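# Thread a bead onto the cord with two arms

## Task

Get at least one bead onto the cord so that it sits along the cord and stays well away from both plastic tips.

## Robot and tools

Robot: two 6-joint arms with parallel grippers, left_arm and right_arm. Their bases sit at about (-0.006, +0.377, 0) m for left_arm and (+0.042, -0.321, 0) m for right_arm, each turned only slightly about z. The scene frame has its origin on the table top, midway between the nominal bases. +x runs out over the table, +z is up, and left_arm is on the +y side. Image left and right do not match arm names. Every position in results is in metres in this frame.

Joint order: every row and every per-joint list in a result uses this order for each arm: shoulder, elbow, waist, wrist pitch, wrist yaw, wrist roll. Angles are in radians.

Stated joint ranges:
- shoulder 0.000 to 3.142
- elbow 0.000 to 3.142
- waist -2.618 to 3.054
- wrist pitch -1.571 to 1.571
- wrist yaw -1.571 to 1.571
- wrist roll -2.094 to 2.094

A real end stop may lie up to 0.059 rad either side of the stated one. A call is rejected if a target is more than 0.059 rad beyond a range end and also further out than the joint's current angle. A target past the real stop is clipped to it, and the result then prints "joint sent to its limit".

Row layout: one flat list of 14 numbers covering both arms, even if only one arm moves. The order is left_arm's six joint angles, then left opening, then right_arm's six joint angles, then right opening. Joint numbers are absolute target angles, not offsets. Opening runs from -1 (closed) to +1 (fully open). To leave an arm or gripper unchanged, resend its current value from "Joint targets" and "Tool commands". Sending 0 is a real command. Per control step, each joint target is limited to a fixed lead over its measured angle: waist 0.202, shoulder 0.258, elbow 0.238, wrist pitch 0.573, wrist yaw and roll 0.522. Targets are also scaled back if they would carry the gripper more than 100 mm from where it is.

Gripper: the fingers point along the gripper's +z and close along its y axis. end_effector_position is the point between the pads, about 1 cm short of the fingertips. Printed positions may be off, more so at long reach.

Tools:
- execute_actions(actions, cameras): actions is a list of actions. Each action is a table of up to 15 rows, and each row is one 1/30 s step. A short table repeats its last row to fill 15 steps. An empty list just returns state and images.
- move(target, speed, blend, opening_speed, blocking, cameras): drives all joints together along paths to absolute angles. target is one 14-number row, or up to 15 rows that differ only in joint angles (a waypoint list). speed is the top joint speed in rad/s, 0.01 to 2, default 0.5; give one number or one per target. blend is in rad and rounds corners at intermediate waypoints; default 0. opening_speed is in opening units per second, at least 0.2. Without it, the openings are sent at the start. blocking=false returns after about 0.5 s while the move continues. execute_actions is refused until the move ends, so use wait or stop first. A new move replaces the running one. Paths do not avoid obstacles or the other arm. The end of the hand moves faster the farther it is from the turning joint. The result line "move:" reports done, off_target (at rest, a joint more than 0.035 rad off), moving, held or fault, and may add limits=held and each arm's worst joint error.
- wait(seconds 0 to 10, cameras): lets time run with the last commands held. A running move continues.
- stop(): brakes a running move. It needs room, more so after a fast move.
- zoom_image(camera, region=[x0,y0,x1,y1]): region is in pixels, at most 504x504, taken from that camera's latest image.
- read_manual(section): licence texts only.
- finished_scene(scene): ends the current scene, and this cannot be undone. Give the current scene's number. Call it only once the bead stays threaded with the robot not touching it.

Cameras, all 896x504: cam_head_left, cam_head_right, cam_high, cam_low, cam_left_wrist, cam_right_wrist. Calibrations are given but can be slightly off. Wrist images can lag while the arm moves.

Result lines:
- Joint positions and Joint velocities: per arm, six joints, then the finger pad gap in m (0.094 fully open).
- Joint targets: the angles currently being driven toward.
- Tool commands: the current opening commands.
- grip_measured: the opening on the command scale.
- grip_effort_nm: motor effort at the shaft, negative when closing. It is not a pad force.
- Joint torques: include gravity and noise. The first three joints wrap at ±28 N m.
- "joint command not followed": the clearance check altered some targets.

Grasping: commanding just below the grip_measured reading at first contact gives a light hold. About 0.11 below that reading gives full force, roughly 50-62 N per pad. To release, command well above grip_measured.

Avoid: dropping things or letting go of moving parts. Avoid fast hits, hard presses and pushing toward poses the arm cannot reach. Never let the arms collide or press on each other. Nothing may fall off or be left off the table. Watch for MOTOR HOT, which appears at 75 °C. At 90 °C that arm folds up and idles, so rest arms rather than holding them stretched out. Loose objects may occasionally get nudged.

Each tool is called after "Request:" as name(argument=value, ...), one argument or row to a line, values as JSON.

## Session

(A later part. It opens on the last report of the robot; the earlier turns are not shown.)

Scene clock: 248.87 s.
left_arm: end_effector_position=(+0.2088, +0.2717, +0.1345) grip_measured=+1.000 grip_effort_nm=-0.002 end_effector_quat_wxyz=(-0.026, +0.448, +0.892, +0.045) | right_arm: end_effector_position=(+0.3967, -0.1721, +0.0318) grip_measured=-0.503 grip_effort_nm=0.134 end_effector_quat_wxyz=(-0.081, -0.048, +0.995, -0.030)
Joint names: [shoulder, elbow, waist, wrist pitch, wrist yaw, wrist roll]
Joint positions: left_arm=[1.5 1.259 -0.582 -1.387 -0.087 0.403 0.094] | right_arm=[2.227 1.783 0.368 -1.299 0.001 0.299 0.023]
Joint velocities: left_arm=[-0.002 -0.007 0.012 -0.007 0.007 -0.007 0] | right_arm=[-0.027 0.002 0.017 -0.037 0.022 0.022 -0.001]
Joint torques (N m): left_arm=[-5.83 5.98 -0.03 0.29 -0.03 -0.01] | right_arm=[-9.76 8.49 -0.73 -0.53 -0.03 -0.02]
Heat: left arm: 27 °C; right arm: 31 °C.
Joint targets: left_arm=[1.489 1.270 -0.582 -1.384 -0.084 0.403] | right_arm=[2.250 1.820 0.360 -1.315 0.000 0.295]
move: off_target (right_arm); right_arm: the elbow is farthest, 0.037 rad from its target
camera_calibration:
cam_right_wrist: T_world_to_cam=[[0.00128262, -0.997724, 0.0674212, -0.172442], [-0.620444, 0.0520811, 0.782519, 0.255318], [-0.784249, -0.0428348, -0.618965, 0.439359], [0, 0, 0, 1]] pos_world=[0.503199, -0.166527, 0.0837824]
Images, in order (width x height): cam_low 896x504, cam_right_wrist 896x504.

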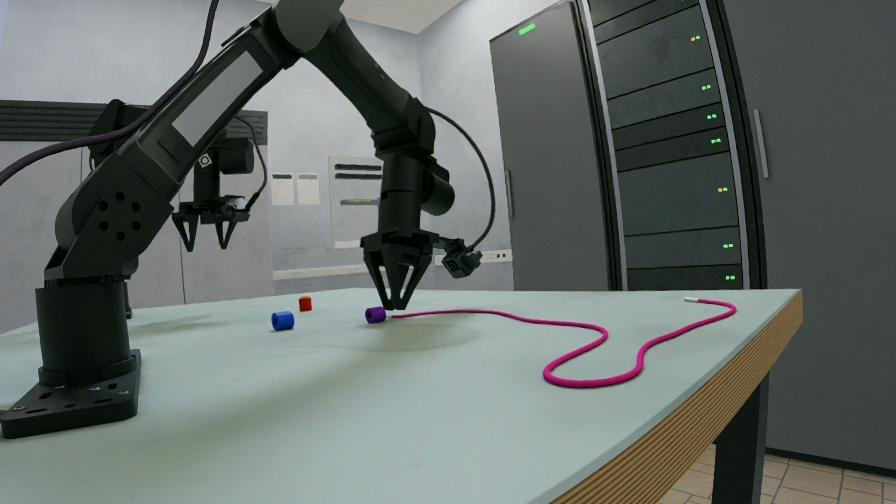

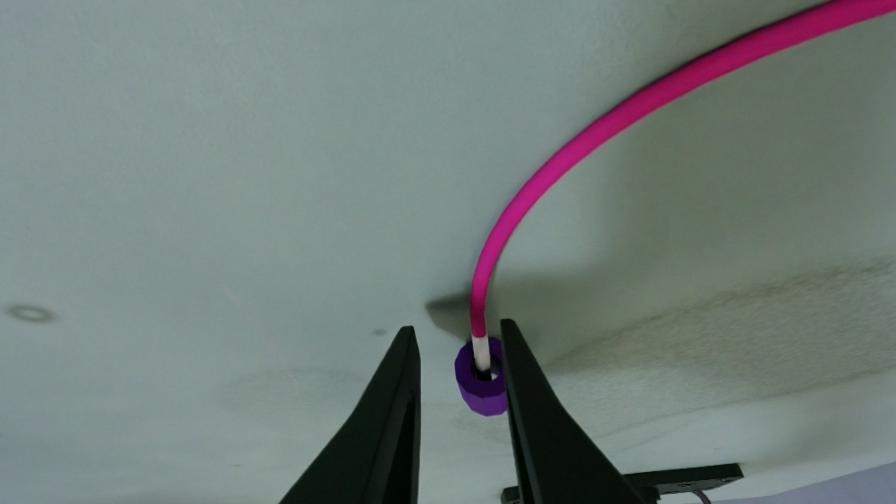

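Request:
move(
  target=[1.489,1.27,-0.582,-1.384,-0.084,0.403,1,2.264,1.818,0.343,-1.298,0,0.28,-0.4],
  speed=0.2,
  cameras=["cam_right_wrist","cam_low"],
)

Request:
zoom_image(
  camera="cam_low",
  region=[320, 260, 480, 350],
)

Request:
zoom_image(
  camera="cam_right_wrist",
  region=[340, 200, 590, 440],
)

Scene clock: 259.77 s.
left_arm: end_effector_position=(+0.2088, +0.2717, +0.1345) grip_measured=+1.000 grip_effort_nm=0.002 end_effector_quat_wxyz=(-0.026, +0.448, +0.892, +0.045) | right_arm: end_effector_position=(+0.3980, -0.1796, +0.0263) grip_measured=-0.403 grip_effort_nm=0.134 end_effector_quat_wxyz=(-0.089, -0.046, +0.994, -0.031)
Joint names: [shoulder, elbow, waist, wrist pitch, wrist yaw, wrist roll]
Joint positions: left_arm=[1.5 1.259 -0.582 -1.387 -0.087 0.403 0.094] | right_arm=[2.243 1.783 0.349 -1.3 0.001 0.285 0.028]
Joint velocities: left_arm=[-0.007 0.007 -0.012 0.022 -0.051 -0.11 0] | right_arm=[-0.012 -0.017 -0.012 -0.066 0.007 0.007 0]
Joint torques (N m): left_arm=[-5.81 6 -0.03 0.28 -0.03 -0.01] | right_arm=[-9.89 8.34 -0.57 -0.36 -0.01 -0.04]
Heat: left arm: 27 °C; right arm: 31 °C.
Joint targets: left_arm=[1.489 1.270 -0.582 -1.384 -0.084 0.403] | right_arm=[2.264 1.818 0.343 -1.298 0.000 0.280]
move: done
camera_calibration:
cam_right_wrist: T_world_to_cam=[[-0.00277785, -0.997459, 0.0711914, -0.178033], [-0.607414, 0.0582365, 0.792248, 0.256496], [-0.79438, -0.0410419, -0.606033, 0.440663], [0, 0, 0, 1]] pos_world=[0.505358, -0.174432, 0.0765223]
Images, in order (width x height): cam_low 896x504, cam_right_wrist 896x504.

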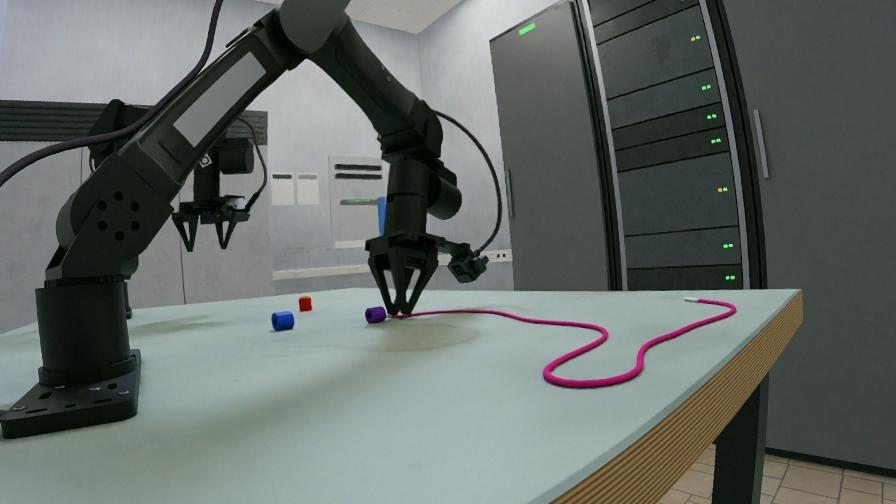

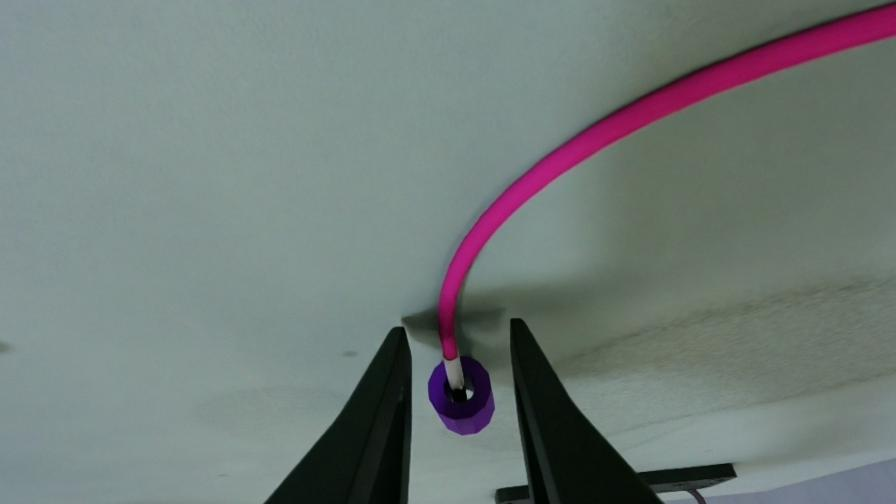

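Scaled by 3.150 from the camera's 896x504 image, which has a finer 1280x720 frame.

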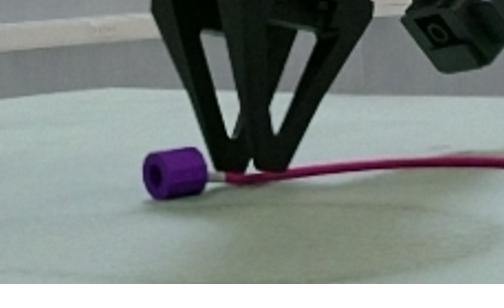

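Scaled by 2.016 from the camera's 896x504 image, which has a finer 1280x720 frame.

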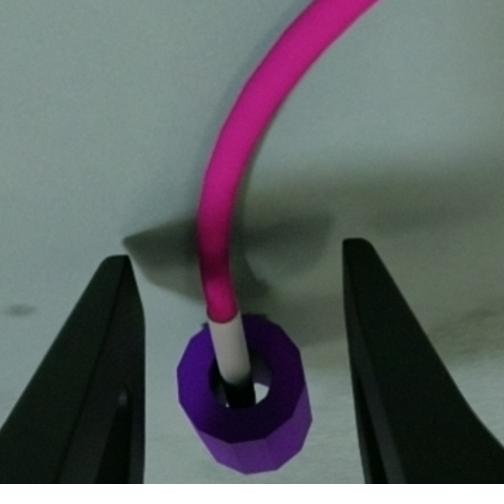

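Request:
move(
  target=[1.489,1.27,-0.582,-1.384,-0.084,0.403,1,2.264,1.818,0.364,-1.298,0,0.30,-0.4],
  speed=0.2,
  cameras=[],
)

Request:
move(
  target=[1.489,1.27,-0.582,-1.384,-0.084,0.403,1,2.264,1.818,0.364,-1.298,0,0.30,-0.97],
  opening_speed=0.5,
  cameras=["cam_right_wrist","cam_low"],
)

Request:
zoom_image(
  camera="cam_low",
  region=[320, 260, 480, 350],
)

Request:
zoom_image(
  camera="cam_right_wrist",
  region=[340, 200, 590, 440],
)

Scene clock: 270.30 s.
left_arm: end_effector_position=(+0.2088, +0.2717, +0.1345) grip_measured=+1.000 grip_effort_nm=0.002 end_effector_quat_wxyz=(-0.026, +0.448, +0.892, +0.045) | right_arm: end_effector_position=(+0.3971, -0.1773, +0.0263) grip_measured=-0.403 grip_effort_nm=0.134 end_effector_quat_wxyz=(-0.089, -0.045, +0.995, -0.032)
Joint names: [shoulder, elbow, waist, wrist pitch, wrist yaw, wrist roll]
Joint positions: left_arm=[1.5 1.259 -0.582 -1.387 -0.087 0.403 0.094] | right_arm=[2.243 1.783 0.355 -1.3 0.001 0.293 0.028]
Joint velocities: left_arm=[0.007 0.007 -0.022 -0.007 0.007 -0.007 0] | right_arm=[-0.017 -0.007 0.007 -0.022 -0.051 0.051 0.001]
Joint torques (N m): left_arm=[-5.82 5.98 -0.05 0.29 -0.04 -0.02] | right_arm=[-9.84 8.32 0.75 -0.34 -0.02 0.06]
Heat: left arm: 27 °C; right arm: 30 °C.
Joint targets: left_arm=[1.489 1.270 -0.582 -1.384 -0.084 0.403] | right_arm=[2.264 1.818 0.364 -1.298 0.000 0.300]
move: done
No camera images: "cameras" was empty.

Scene clock: 271.67 s.
left_arm: end_effector_position=(+0.2088, +0.2717, +0.1345) grip_measured=+1.000 grip_effort_nm=0.002 end_effector_quat_wxyz=(-0.026, +0.448, +0.892, +0.045) | right_arm: end_effector_position=(+0.3969, -0.1769, +0.0263) grip_measured=-0.967 grip_effort_nm=-0.183 end_effector_quat_wxyz=(-0.089, -0.045, +0.995, -0.032)
Joint names: [shoulder, elbow, waist, wrist pitch, wrist yaw, wrist roll]
Joint positions: left_arm=[1.5 1.259 -0.582 -1.387 -0.087 0.403 0.094] | right_arm=[2.243 1.783 0.357 -1.3 0.001 0.295 0.002]
Joint velocities: left_arm=[-0.012 -0.002 -0.017 0.007 0.022 -0.037 0] | right_arm=[-0.002 -0.017 -0.007 -0.037 0.051 0.037 -0.001]
Joint torques (N m): left_arm=[-5.82 6 -0.02 0.29 -0.03 -0.01] | right_arm=[-9.89 8.29 0.65 -0.34 -0.02 0.06]
Heat: left arm: 27 °C; right arm: 30 °C.
Joint targets: left_arm=[1.489 1.270 -0.582 -1.384 -0.084 0.403] | right_arm=[2.264 1.818 0.364 -1.298 0.000 0.300]
move: done
camera_calibration:
cam_right_wrist: T_world_to_cam=[[-0.00493497, -0.997326, 0.0729114, -0.174493], [-0.60784, 0.060888, 0.791722, 0.256326], [-0.794044, -0.0404113, -0.606515, 0.439897], [0, 0, 0, 1]] pos_world=[0.504242, -0.171857, 0.0765881]
Images, in order (width x height): cam_low 896x504, cam_right_wrist 896x504.

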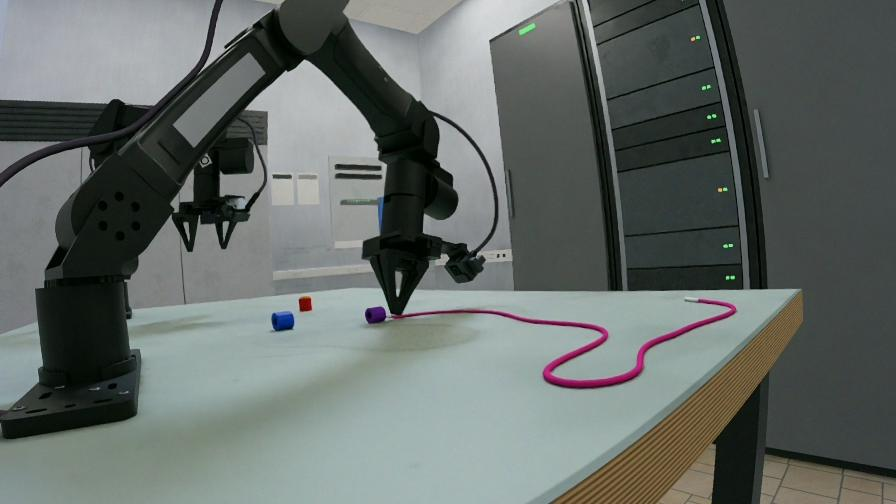

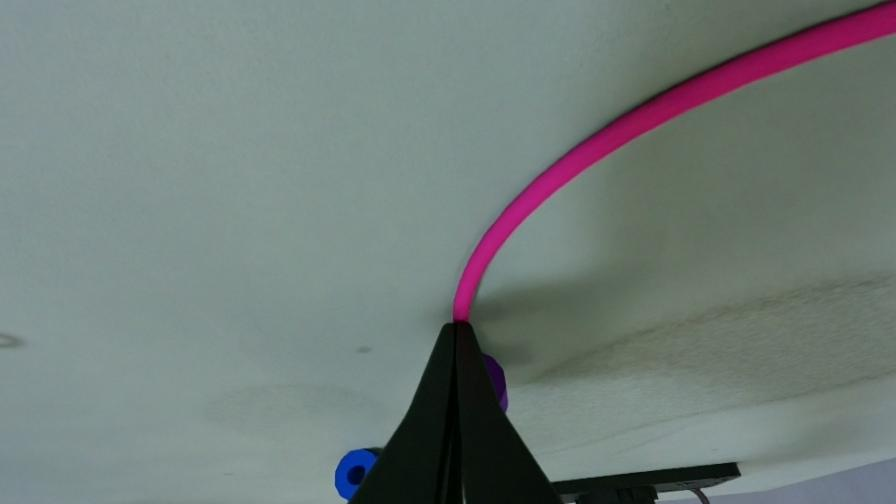

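Scaled by 3.150 from the camera's 896x504 image, which has a finer 1280x720 frame.

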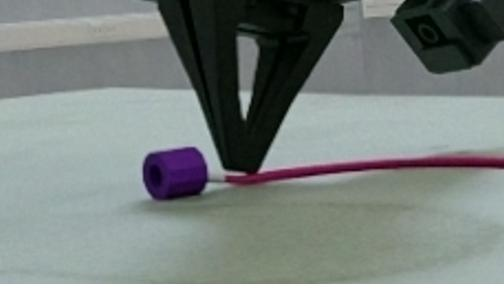

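Scaled by 2.016 from the camera's 896x504 image, which has a finer 1280x720 frame.

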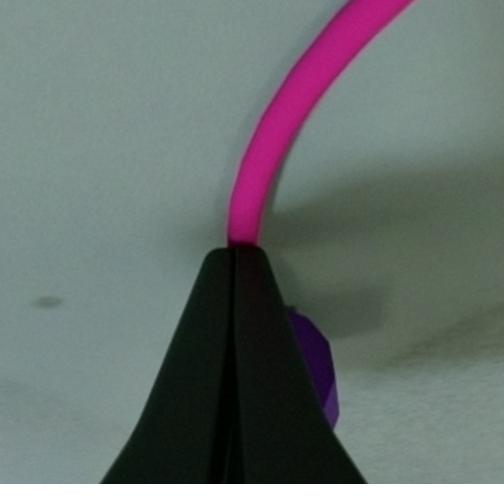

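Request:
move(
  target=[
    [1.489,1.27,-0.582,-1.384,-0.084,0.403,1,2.264,1.818,0.364,-1.298,0,0.30,-0.5],
    [1.489,1.27,-0.582,-1.384,-0.084,0.403,1,2.277,1.812,0.364,-1.28,0,0.30,-0.5],
  ],
  speed=0.1,
  cameras=["cam_right_wrist","cam_low"],
)

Request:
zoom_image(
  camera="cam_low",
  region=[320, 260, 480, 350],
)

Request:
zoom_image(
  camera="cam_right_wrist",
  region=[340, 200, 590, 440],
)

Scene clock: 280.63 s.
left_arm: end_effector_position=(+0.2088, +0.2717, +0.1345) grip_measured=+1.000 grip_effort_nm=0.007 end_effector_quat_wxyz=(-0.026, +0.448, +0.892, +0.045) | right_arm: end_effector_position=(+0.3962, -0.1772, +0.0233) grip_measured=-0.503 grip_effort_nm=0.134 end_effector_quat_wxyz=(-0.093, -0.045, +0.994, -0.033)
Joint names: [shoulder, elbow, waist, wrist pitch, wrist yaw, wrist roll]
Joint positions: left_arm=[1.5 1.259 -0.582 -1.387 -0.087 0.403 0.094] | right_arm=[2.251 1.783 0.357 -1.3 0.001 0.295 0.023]
Joint velocities: left_arm=[-0.022 -0.007 0.017 0.007 -0.037 0.051 0] | right_arm=[-0.017 -0.007 0.012 -0.051 -0.051 -0.007 0]
Joint torques (N m): left_arm=[-5.82 6 -0.05 0.29 -0.03 -0.01] | right_arm=[-9.66 7.69 0.68 -0.19 -0.02 0.07]
Heat: left arm: 27 °C; right arm: 30 °C.
Joint targets: left_arm=[1.489 1.270 -0.582 -1.384 -0.084 0.403] | right_arm=[2.277 1.812 0.364 -1.280 0.000 0.300]
move: done
camera_calibration:
cam_right_wrist: T_world_to_cam=[[-0.00435529, -0.997092, 0.0760829, -0.174832], [-0.601662, 0.0633844, 0.796232, 0.256202], [-0.798739, -0.0423084, -0.600188, 0.438832], [0, 0, 0, 1]] pos_world=[0.503898, -0.171996, 0.0726872]
Images, in order (width x height): cam_low 896x504, cam_right_wrist 896x504.

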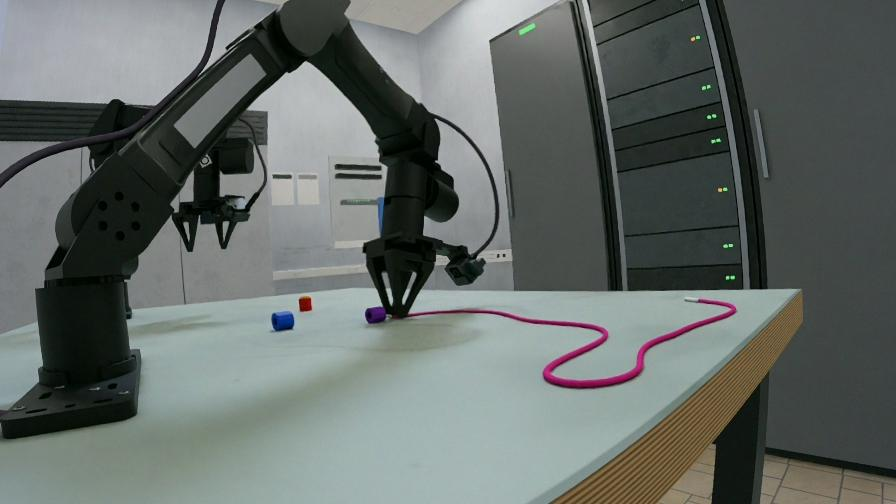

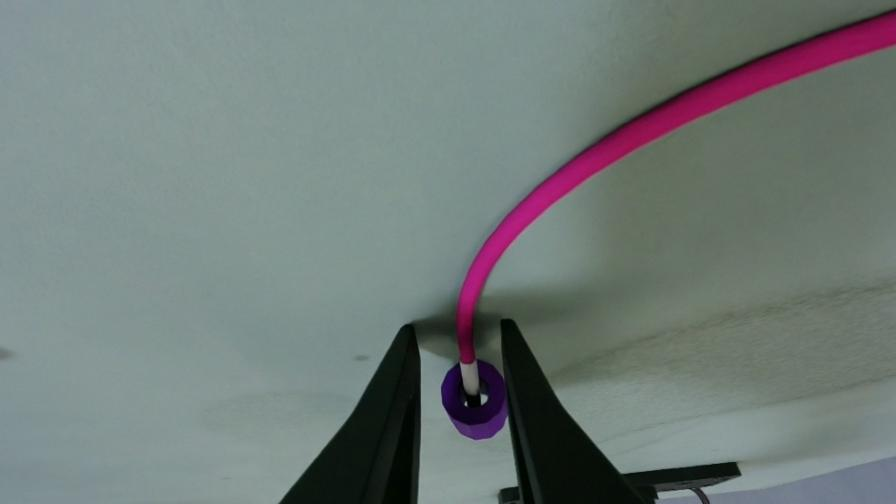

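Scaled by 3.150 from the camera's 896x504 image, which has a finer 1280x720 frame.

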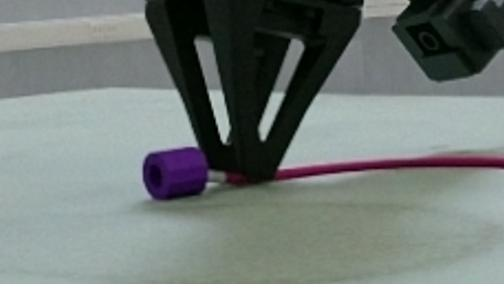

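Scaled by 2.016 from the camera's 896x504 image, which has a finer 1280x720 frame.

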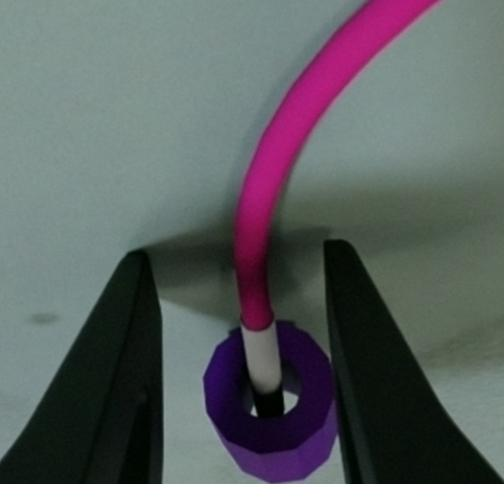

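Request:
move(
  target=[1.489,1.27,-0.582,-1.384,-0.084,0.403,1,2.280,1.812,0.366,-1.280,0,0.30,-0.98],
  opening_speed=0.5,
  cameras=["cam_right_wrist","cam_low"],
)

Request:
zoom_image(
  camera="cam_low",
  region=[320, 260, 480, 350],
)

Request:
zoom_image(
  camera="cam_right_wrist",
  region=[340, 200, 590, 440],
)

Scene clock: 292.40 s.
left_arm: end_effector_position=(+0.2088, +0.2717, +0.1345) grip_measured=+1.000 grip_effort_nm=0.007 end_effector_quat_wxyz=(-0.026, +0.448, +0.892, +0.045) | right_arm: end_effector_position=(+0.3957, -0.1766, +0.0226) grip_measured=-0.950 grip_effort_nm=-1.004 end_effector_quat_wxyz=(-0.094, -0.045, +0.994, -0.033)
Joint names: [shoulder, elbow, waist, wrist pitch, wrist yaw, wrist roll]
Joint positions: left_arm=[1.5 1.259 -0.582 -1.387 -0.087 0.403 0.094] | right_arm=[2.253 1.783 0.358 -1.3 -0.001 0.295 0.002]
Joint velocities: left_arm=[0.007 -0.007 0.007 -0.051 0.051 0.022 0] | right_arm=[-0.017 -0.032 -0.002 -0.037 -0.051 0.051 -0.002]
Joint torques (N m): left_arm=[-5.82 6 -0.03 0.29 -0.03 -0.01] | right_arm=[-9.54 7.8 0.8 -0.18 0 0.06]
Heat: left arm: 27 °C; right arm: 32 °C.
Joint targets: left_arm=[1.489 1.270 -0.582 -1.384 -0.084 0.403] | right_arm=[2.280 1.812 0.366 -1.280 0.000 0.300]
move: done
camera_calibration:
cam_right_wrist: T_world_to_cam=[[-0.00340203, -0.997172, 0.0750775, -0.174499], [-0.599742, 0.0621113, 0.797779, 0.255414], [-0.800186, -0.0423131, -0.598257, 0.438604], [0, 0, 0, 1]] pos_world=[0.503553, -0.171311, 0.0717346]
Images, in order (width x height): cam_low 896x504, cam_right_wrist 896x504.

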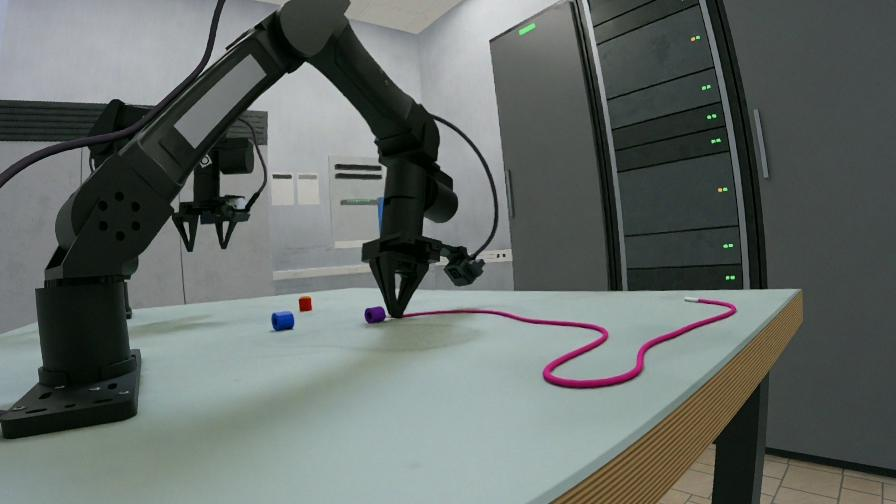

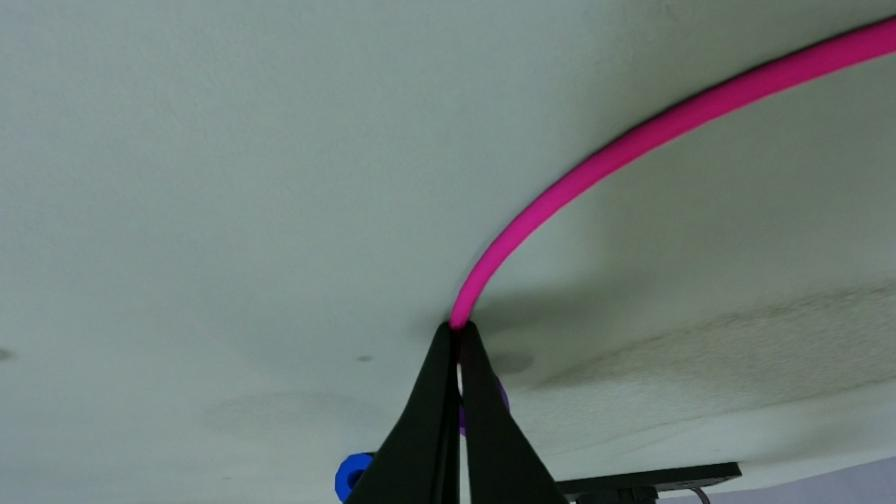

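Scaled by 3.150 from the camera's 896x504 image, which has a finer 1280x720 frame.

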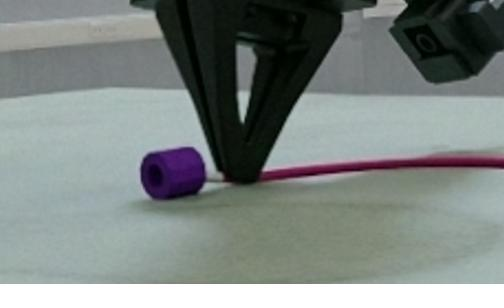

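Scaled by 2.016 from the camera's 896x504 image, which has a finer 1280x720 frame.

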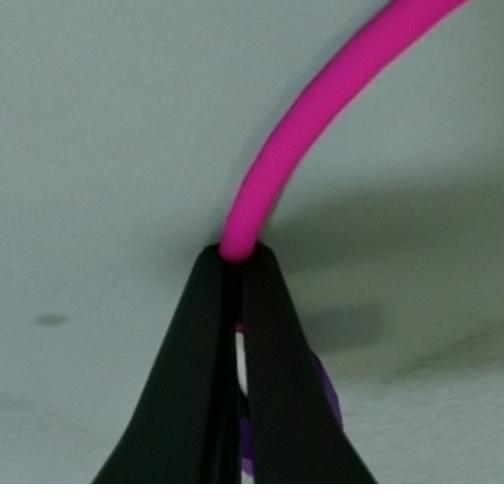

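Request:
move(
  target=[1.489,1.27,-0.582,-1.384,-0.084,0.403,1,2.212,1.70,0.376,-1.258,0,0.308,-0.98],
  speed=0.1,
  cameras=["cam_right_wrist","cam_low"],
)

Request:
zoom_image(
  camera="cam_low",
  region=[320, 260, 480, 350],
)

Request:
zoom_image(
  camera="cam_right_wrist",
  region=[340, 200, 590, 440],
)

Scene clock: 307.10 s.
left_arm: end_effector_position=(+0.2088, +0.2717, +0.1345) grip_measured=+1.000 grip_effort_nm=-0.002 end_effector_quat_wxyz=(-0.026, +0.448, +0.892, +0.045) | right_arm: end_effector_position=(+0.3898, -0.1763, +0.0217) grip_measured=-0.954 grip_effort_nm=-1.053 end_effector_quat_wxyz=(-0.091, -0.045, +0.994, -0.032)
Joint names: [shoulder, elbow, waist, wrist pitch, wrist yaw, wrist roll]
Joint positions: left_arm=[1.5 1.259 -0.582 -1.387 -0.087 0.403 0.094] | right_arm=[2.226 1.735 0.364 -1.273 -0.001 0.302 0.002]
Joint velocities: left_arm=[-0.002 0.007 0.017 -0.037 -0.037 -0.022 0] | right_arm=[0.012 0.002 -0.022 -0.022 0.007 -0.007 0]
Joint torques (N m): left_arm=[-5.83 6 -0.05 0.29 -0.04 -0.01] | right_arm=[-12.34 2.95 1.01 -0.21 0 0.07]
Heat: left arm: 27 °C; right arm: 32 °C.
Joint targets: left_arm=[1.489 1.270 -0.582 -1.384 -0.084 0.403] | right_arm=[2.212 1.700 0.376 -1.258 0.000 0.308]
move: done
camera_calibration:
cam_right_wrist: T_world_to_cam=[[-0.00448475, -0.997244, 0.0740555, -0.173772], [-0.604618, 0.0616907, 0.794123, 0.254493], [-0.796503, -0.0412138, -0.603228, 0.432213], [0, 0, 0, 1]] pos_world=[0.497351, -0.17118, 0.0714926]
Images, in order (width x height): cam_low 896x504, cam_right_wrist 896x504.

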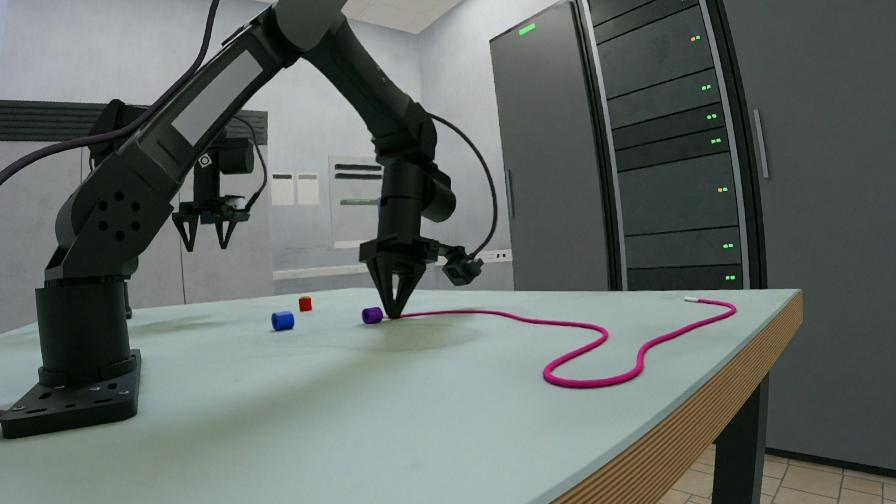

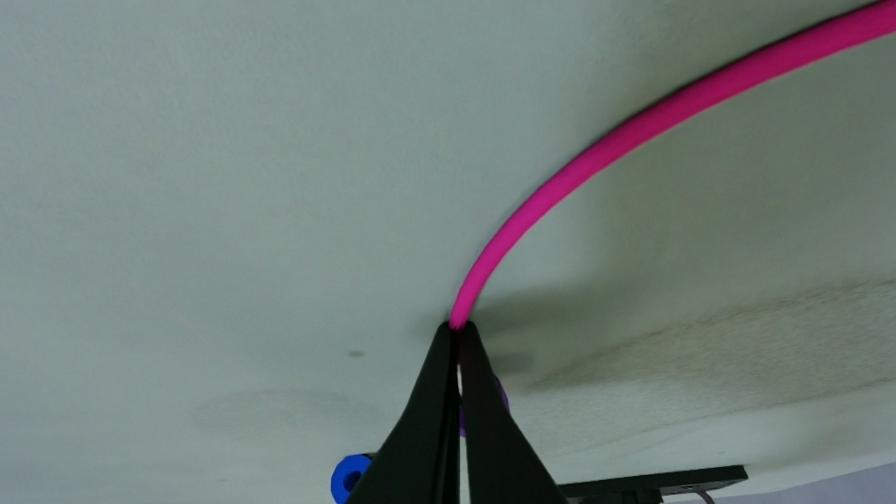

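Scaled by 3.150 from the camera's 896x504 image, which has a finer 1280x720 frame.

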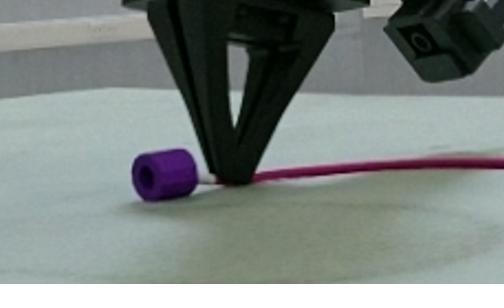

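Scaled by 2.016 from the camera's 896x504 image, which has a finer 1280x720 frame.

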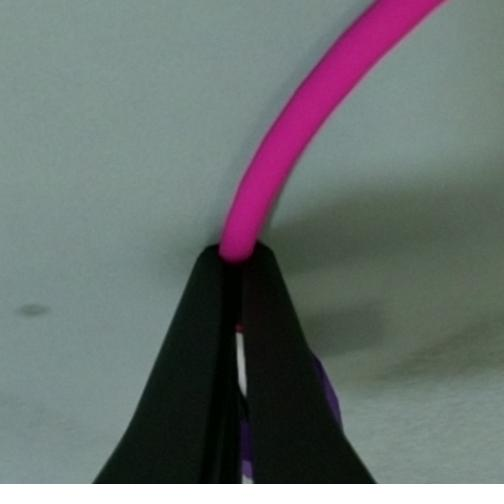

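Request:
move(
  target=[1.489,1.27,-0.582,-1.384,-0.084,0.403,1,2.218,1.782,0.374,-1.305,0,0.308,-0.98],
  speed=0.1,
  cameras=["cam_right_wrist","cam_low"],
)

Request:
zoom_image(
  camera="cam_low",
  region=[320, 260, 480, 350],
)

Request:
zoom_image(
  camera="cam_right_wrist",
  region=[340, 200, 590, 440],
)

Scene clock: 320.93 s.
left_arm: end_effector_position=(+0.2088, +0.2717, +0.1345) grip_measured=+1.000 grip_effort_nm=0.002 end_effector_quat_wxyz=(-0.026, +0.448, +0.892, +0.045) | right_arm: end_effector_position=(+0.3893, -0.1765, +0.0245) grip_measured=-0.954 grip_effort_nm=-1.057 end_effector_quat_wxyz=(-0.093, -0.044, +0.994, -0.033)
Joint names: [shoulder, elbow, waist, wrist pitch, wrist yaw, wrist roll]
Joint positions: left_arm=[1.5 1.259 -0.582 -1.387 -0.087 0.403 0.094] | right_arm=[2.225 1.745 0.364 -1.288 -0.001 0.302 0.002]
Joint velocities: left_arm=[-0.012 -0.002 0.012 -0.022 -0.051 0.007 0] | right_arm=[-0.017 0.002 0.017 -0.037 0.037 -0.066 0]
Joint torques (N m): left_arm=[-5.81 6 -0.02 0.29 -0.04 -0.01] | right_arm=[-11.84 8.43 0.81 -0.54 0.01 0.06]
Heat: left arm: 27 °C; right arm: 34 °C.
Joint targets: left_arm=[1.489 1.270 -0.582 -1.384 -0.084 0.403] | right_arm=[2.218 1.782 0.374 -1.305 0.000 0.308]
move: off_target (right_arm); right_arm: the elbow is farthest, 0.037 rad from its target
camera_calibration:
cam_right_wrist: T_world_to_cam=[[-0.00454279, -0.997106, 0.0758853, -0.174195], [-0.601252, 0.0633606, 0.796544, 0.25089], [-0.799047, -0.0420076, -0.5998, 0.434245], [0, 0, 0, 1]] pos_world=[0.497039, -0.171346, 0.0738343]
Images, in order (width x height): cam_low 896x504, cam_right_wrist 896x504.

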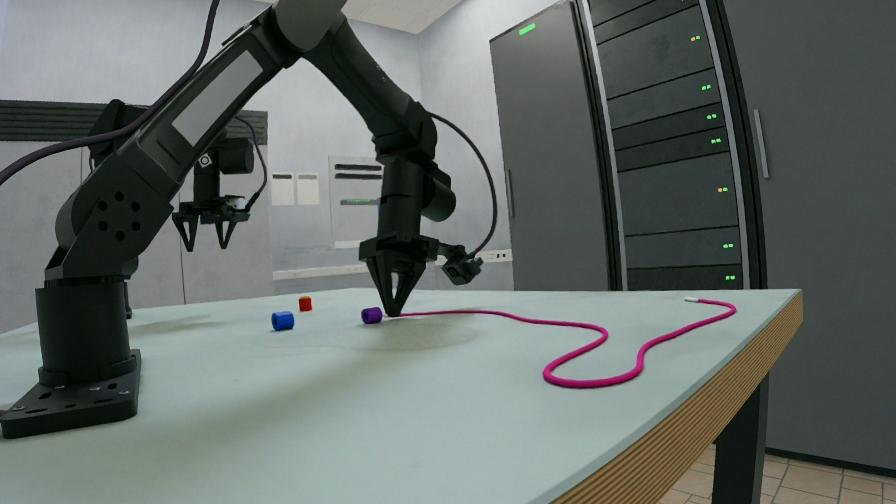

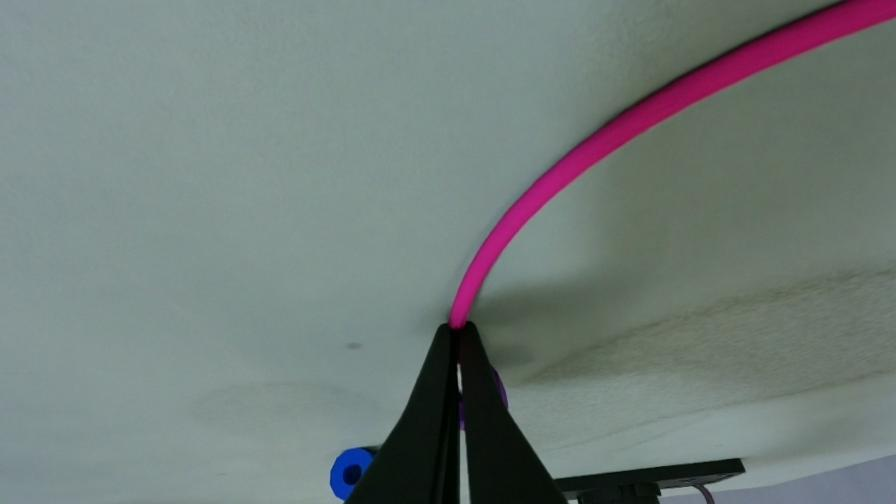

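Scaled by 3.150 from the camera's 896x504 image, which has a finer 1280x720 frame.

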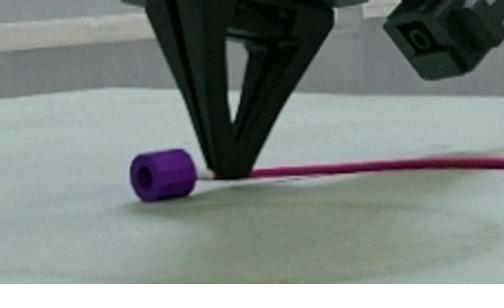

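Scaled by 2.016 from the camera's 896x504 image, which has a finer 1280x720 frame.

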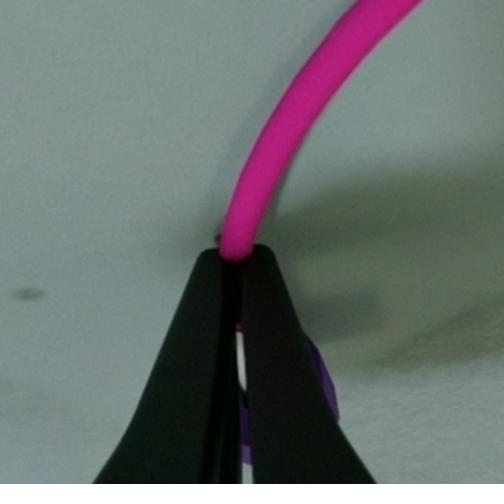

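Request:
move(
  target=[1.489,1.27,-0.582,-1.384,-0.084,0.403,1,2.162,1.637,0.381,-1.245,0,0.318,-0.98],
  speed=0.4,
  cameras=["cam_right_wrist","cam_low"],
)

Request:
zoom_image(
  camera="cam_low",
  region=[320, 260, 480, 350],
)

Request:
zoom_image(
  camera="cam_right_wrist",
  region=[340, 200, 590, 440],
)

Scene clock: 328.33 s.
left_arm: end_effector_position=(+0.2088, +0.2717, +0.1345) grip_measured=+1.000 grip_effort_nm=0.002 end_effector_quat_wxyz=(-0.026, +0.448, +0.892, +0.045) | right_arm: end_effector_position=(+0.3719, -0.1806, +0.0213) grip_measured=-0.954 grip_effort_nm=-1.057 end_effector_quat_wxyz=(-0.106, -0.044, +0.993, -0.039)
Joint names: [shoulder, elbow, waist, wrist pitch, wrist yaw, wrist roll]
Joint positions: left_arm=[1.5 1.259 -0.582 -1.387 -0.087 0.403 0.094] | right_arm=[2.188 1.665 0.372 -1.274 -0.001 0.311 0.002]
Joint velocities: left_arm=[-0.002 -0.002 0.007 -0.11 -0.081 0.007 0] | right_arm=[-0.017 -0.002 -0.007 -0.007 -0.037 -0.066 0]
Joint torques (N m): left_arm=[-5.82 5.98 -0.02 0.29 -0.03 -0.01] | right_arm=[-13 3.45 0.72 -0.15 -0.01 0.09]
Heat: left arm: 27 °C; right arm: 33 °C.
Joint targets: left_arm=[1.489 1.270 -0.582 -1.384 -0.084 0.403] | right_arm=[2.162 1.637 0.381 -1.245 0.000 0.318]
move: done
camera_calibration:
cam_right_wrist: T_world_to_cam=[[-0.00336681, -0.996048, 0.0887523, -0.178616], [-0.580555, 0.074211, 0.810832, 0.237187], [-0.814214, -0.0487957, -0.578511, 0.422208], [0, 0, 0, 1]] pos_world=[0.480866, -0.17491, 0.0677857]
Images, in order (width x height): cam_low 896x504, cam_right_wrist 896x504.

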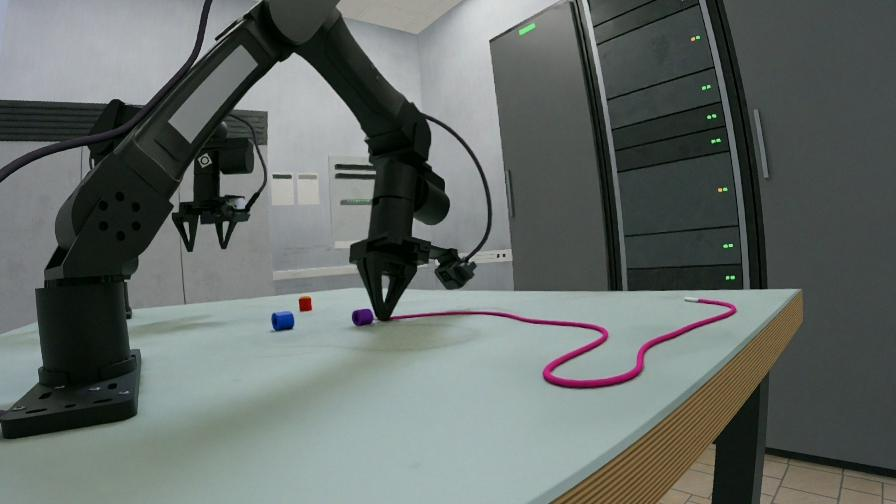

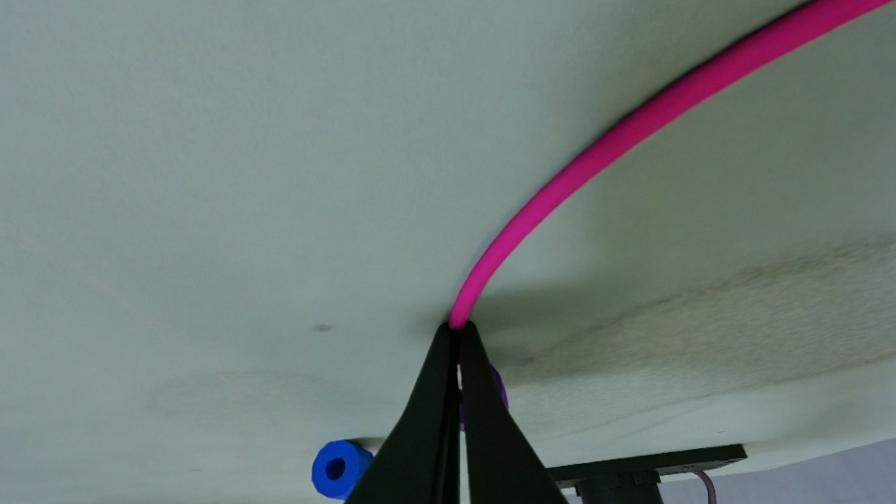

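Scaled by 3.150 from the camera's 896x504 image, which has a finer 1280x720 frame.

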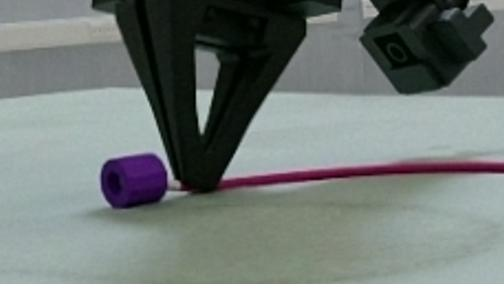

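Scaled by 2.016 from the camera's 896x504 image, which has a finer 1280x720 frame.

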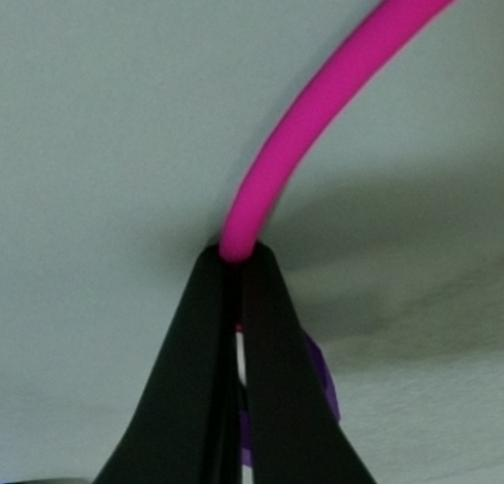

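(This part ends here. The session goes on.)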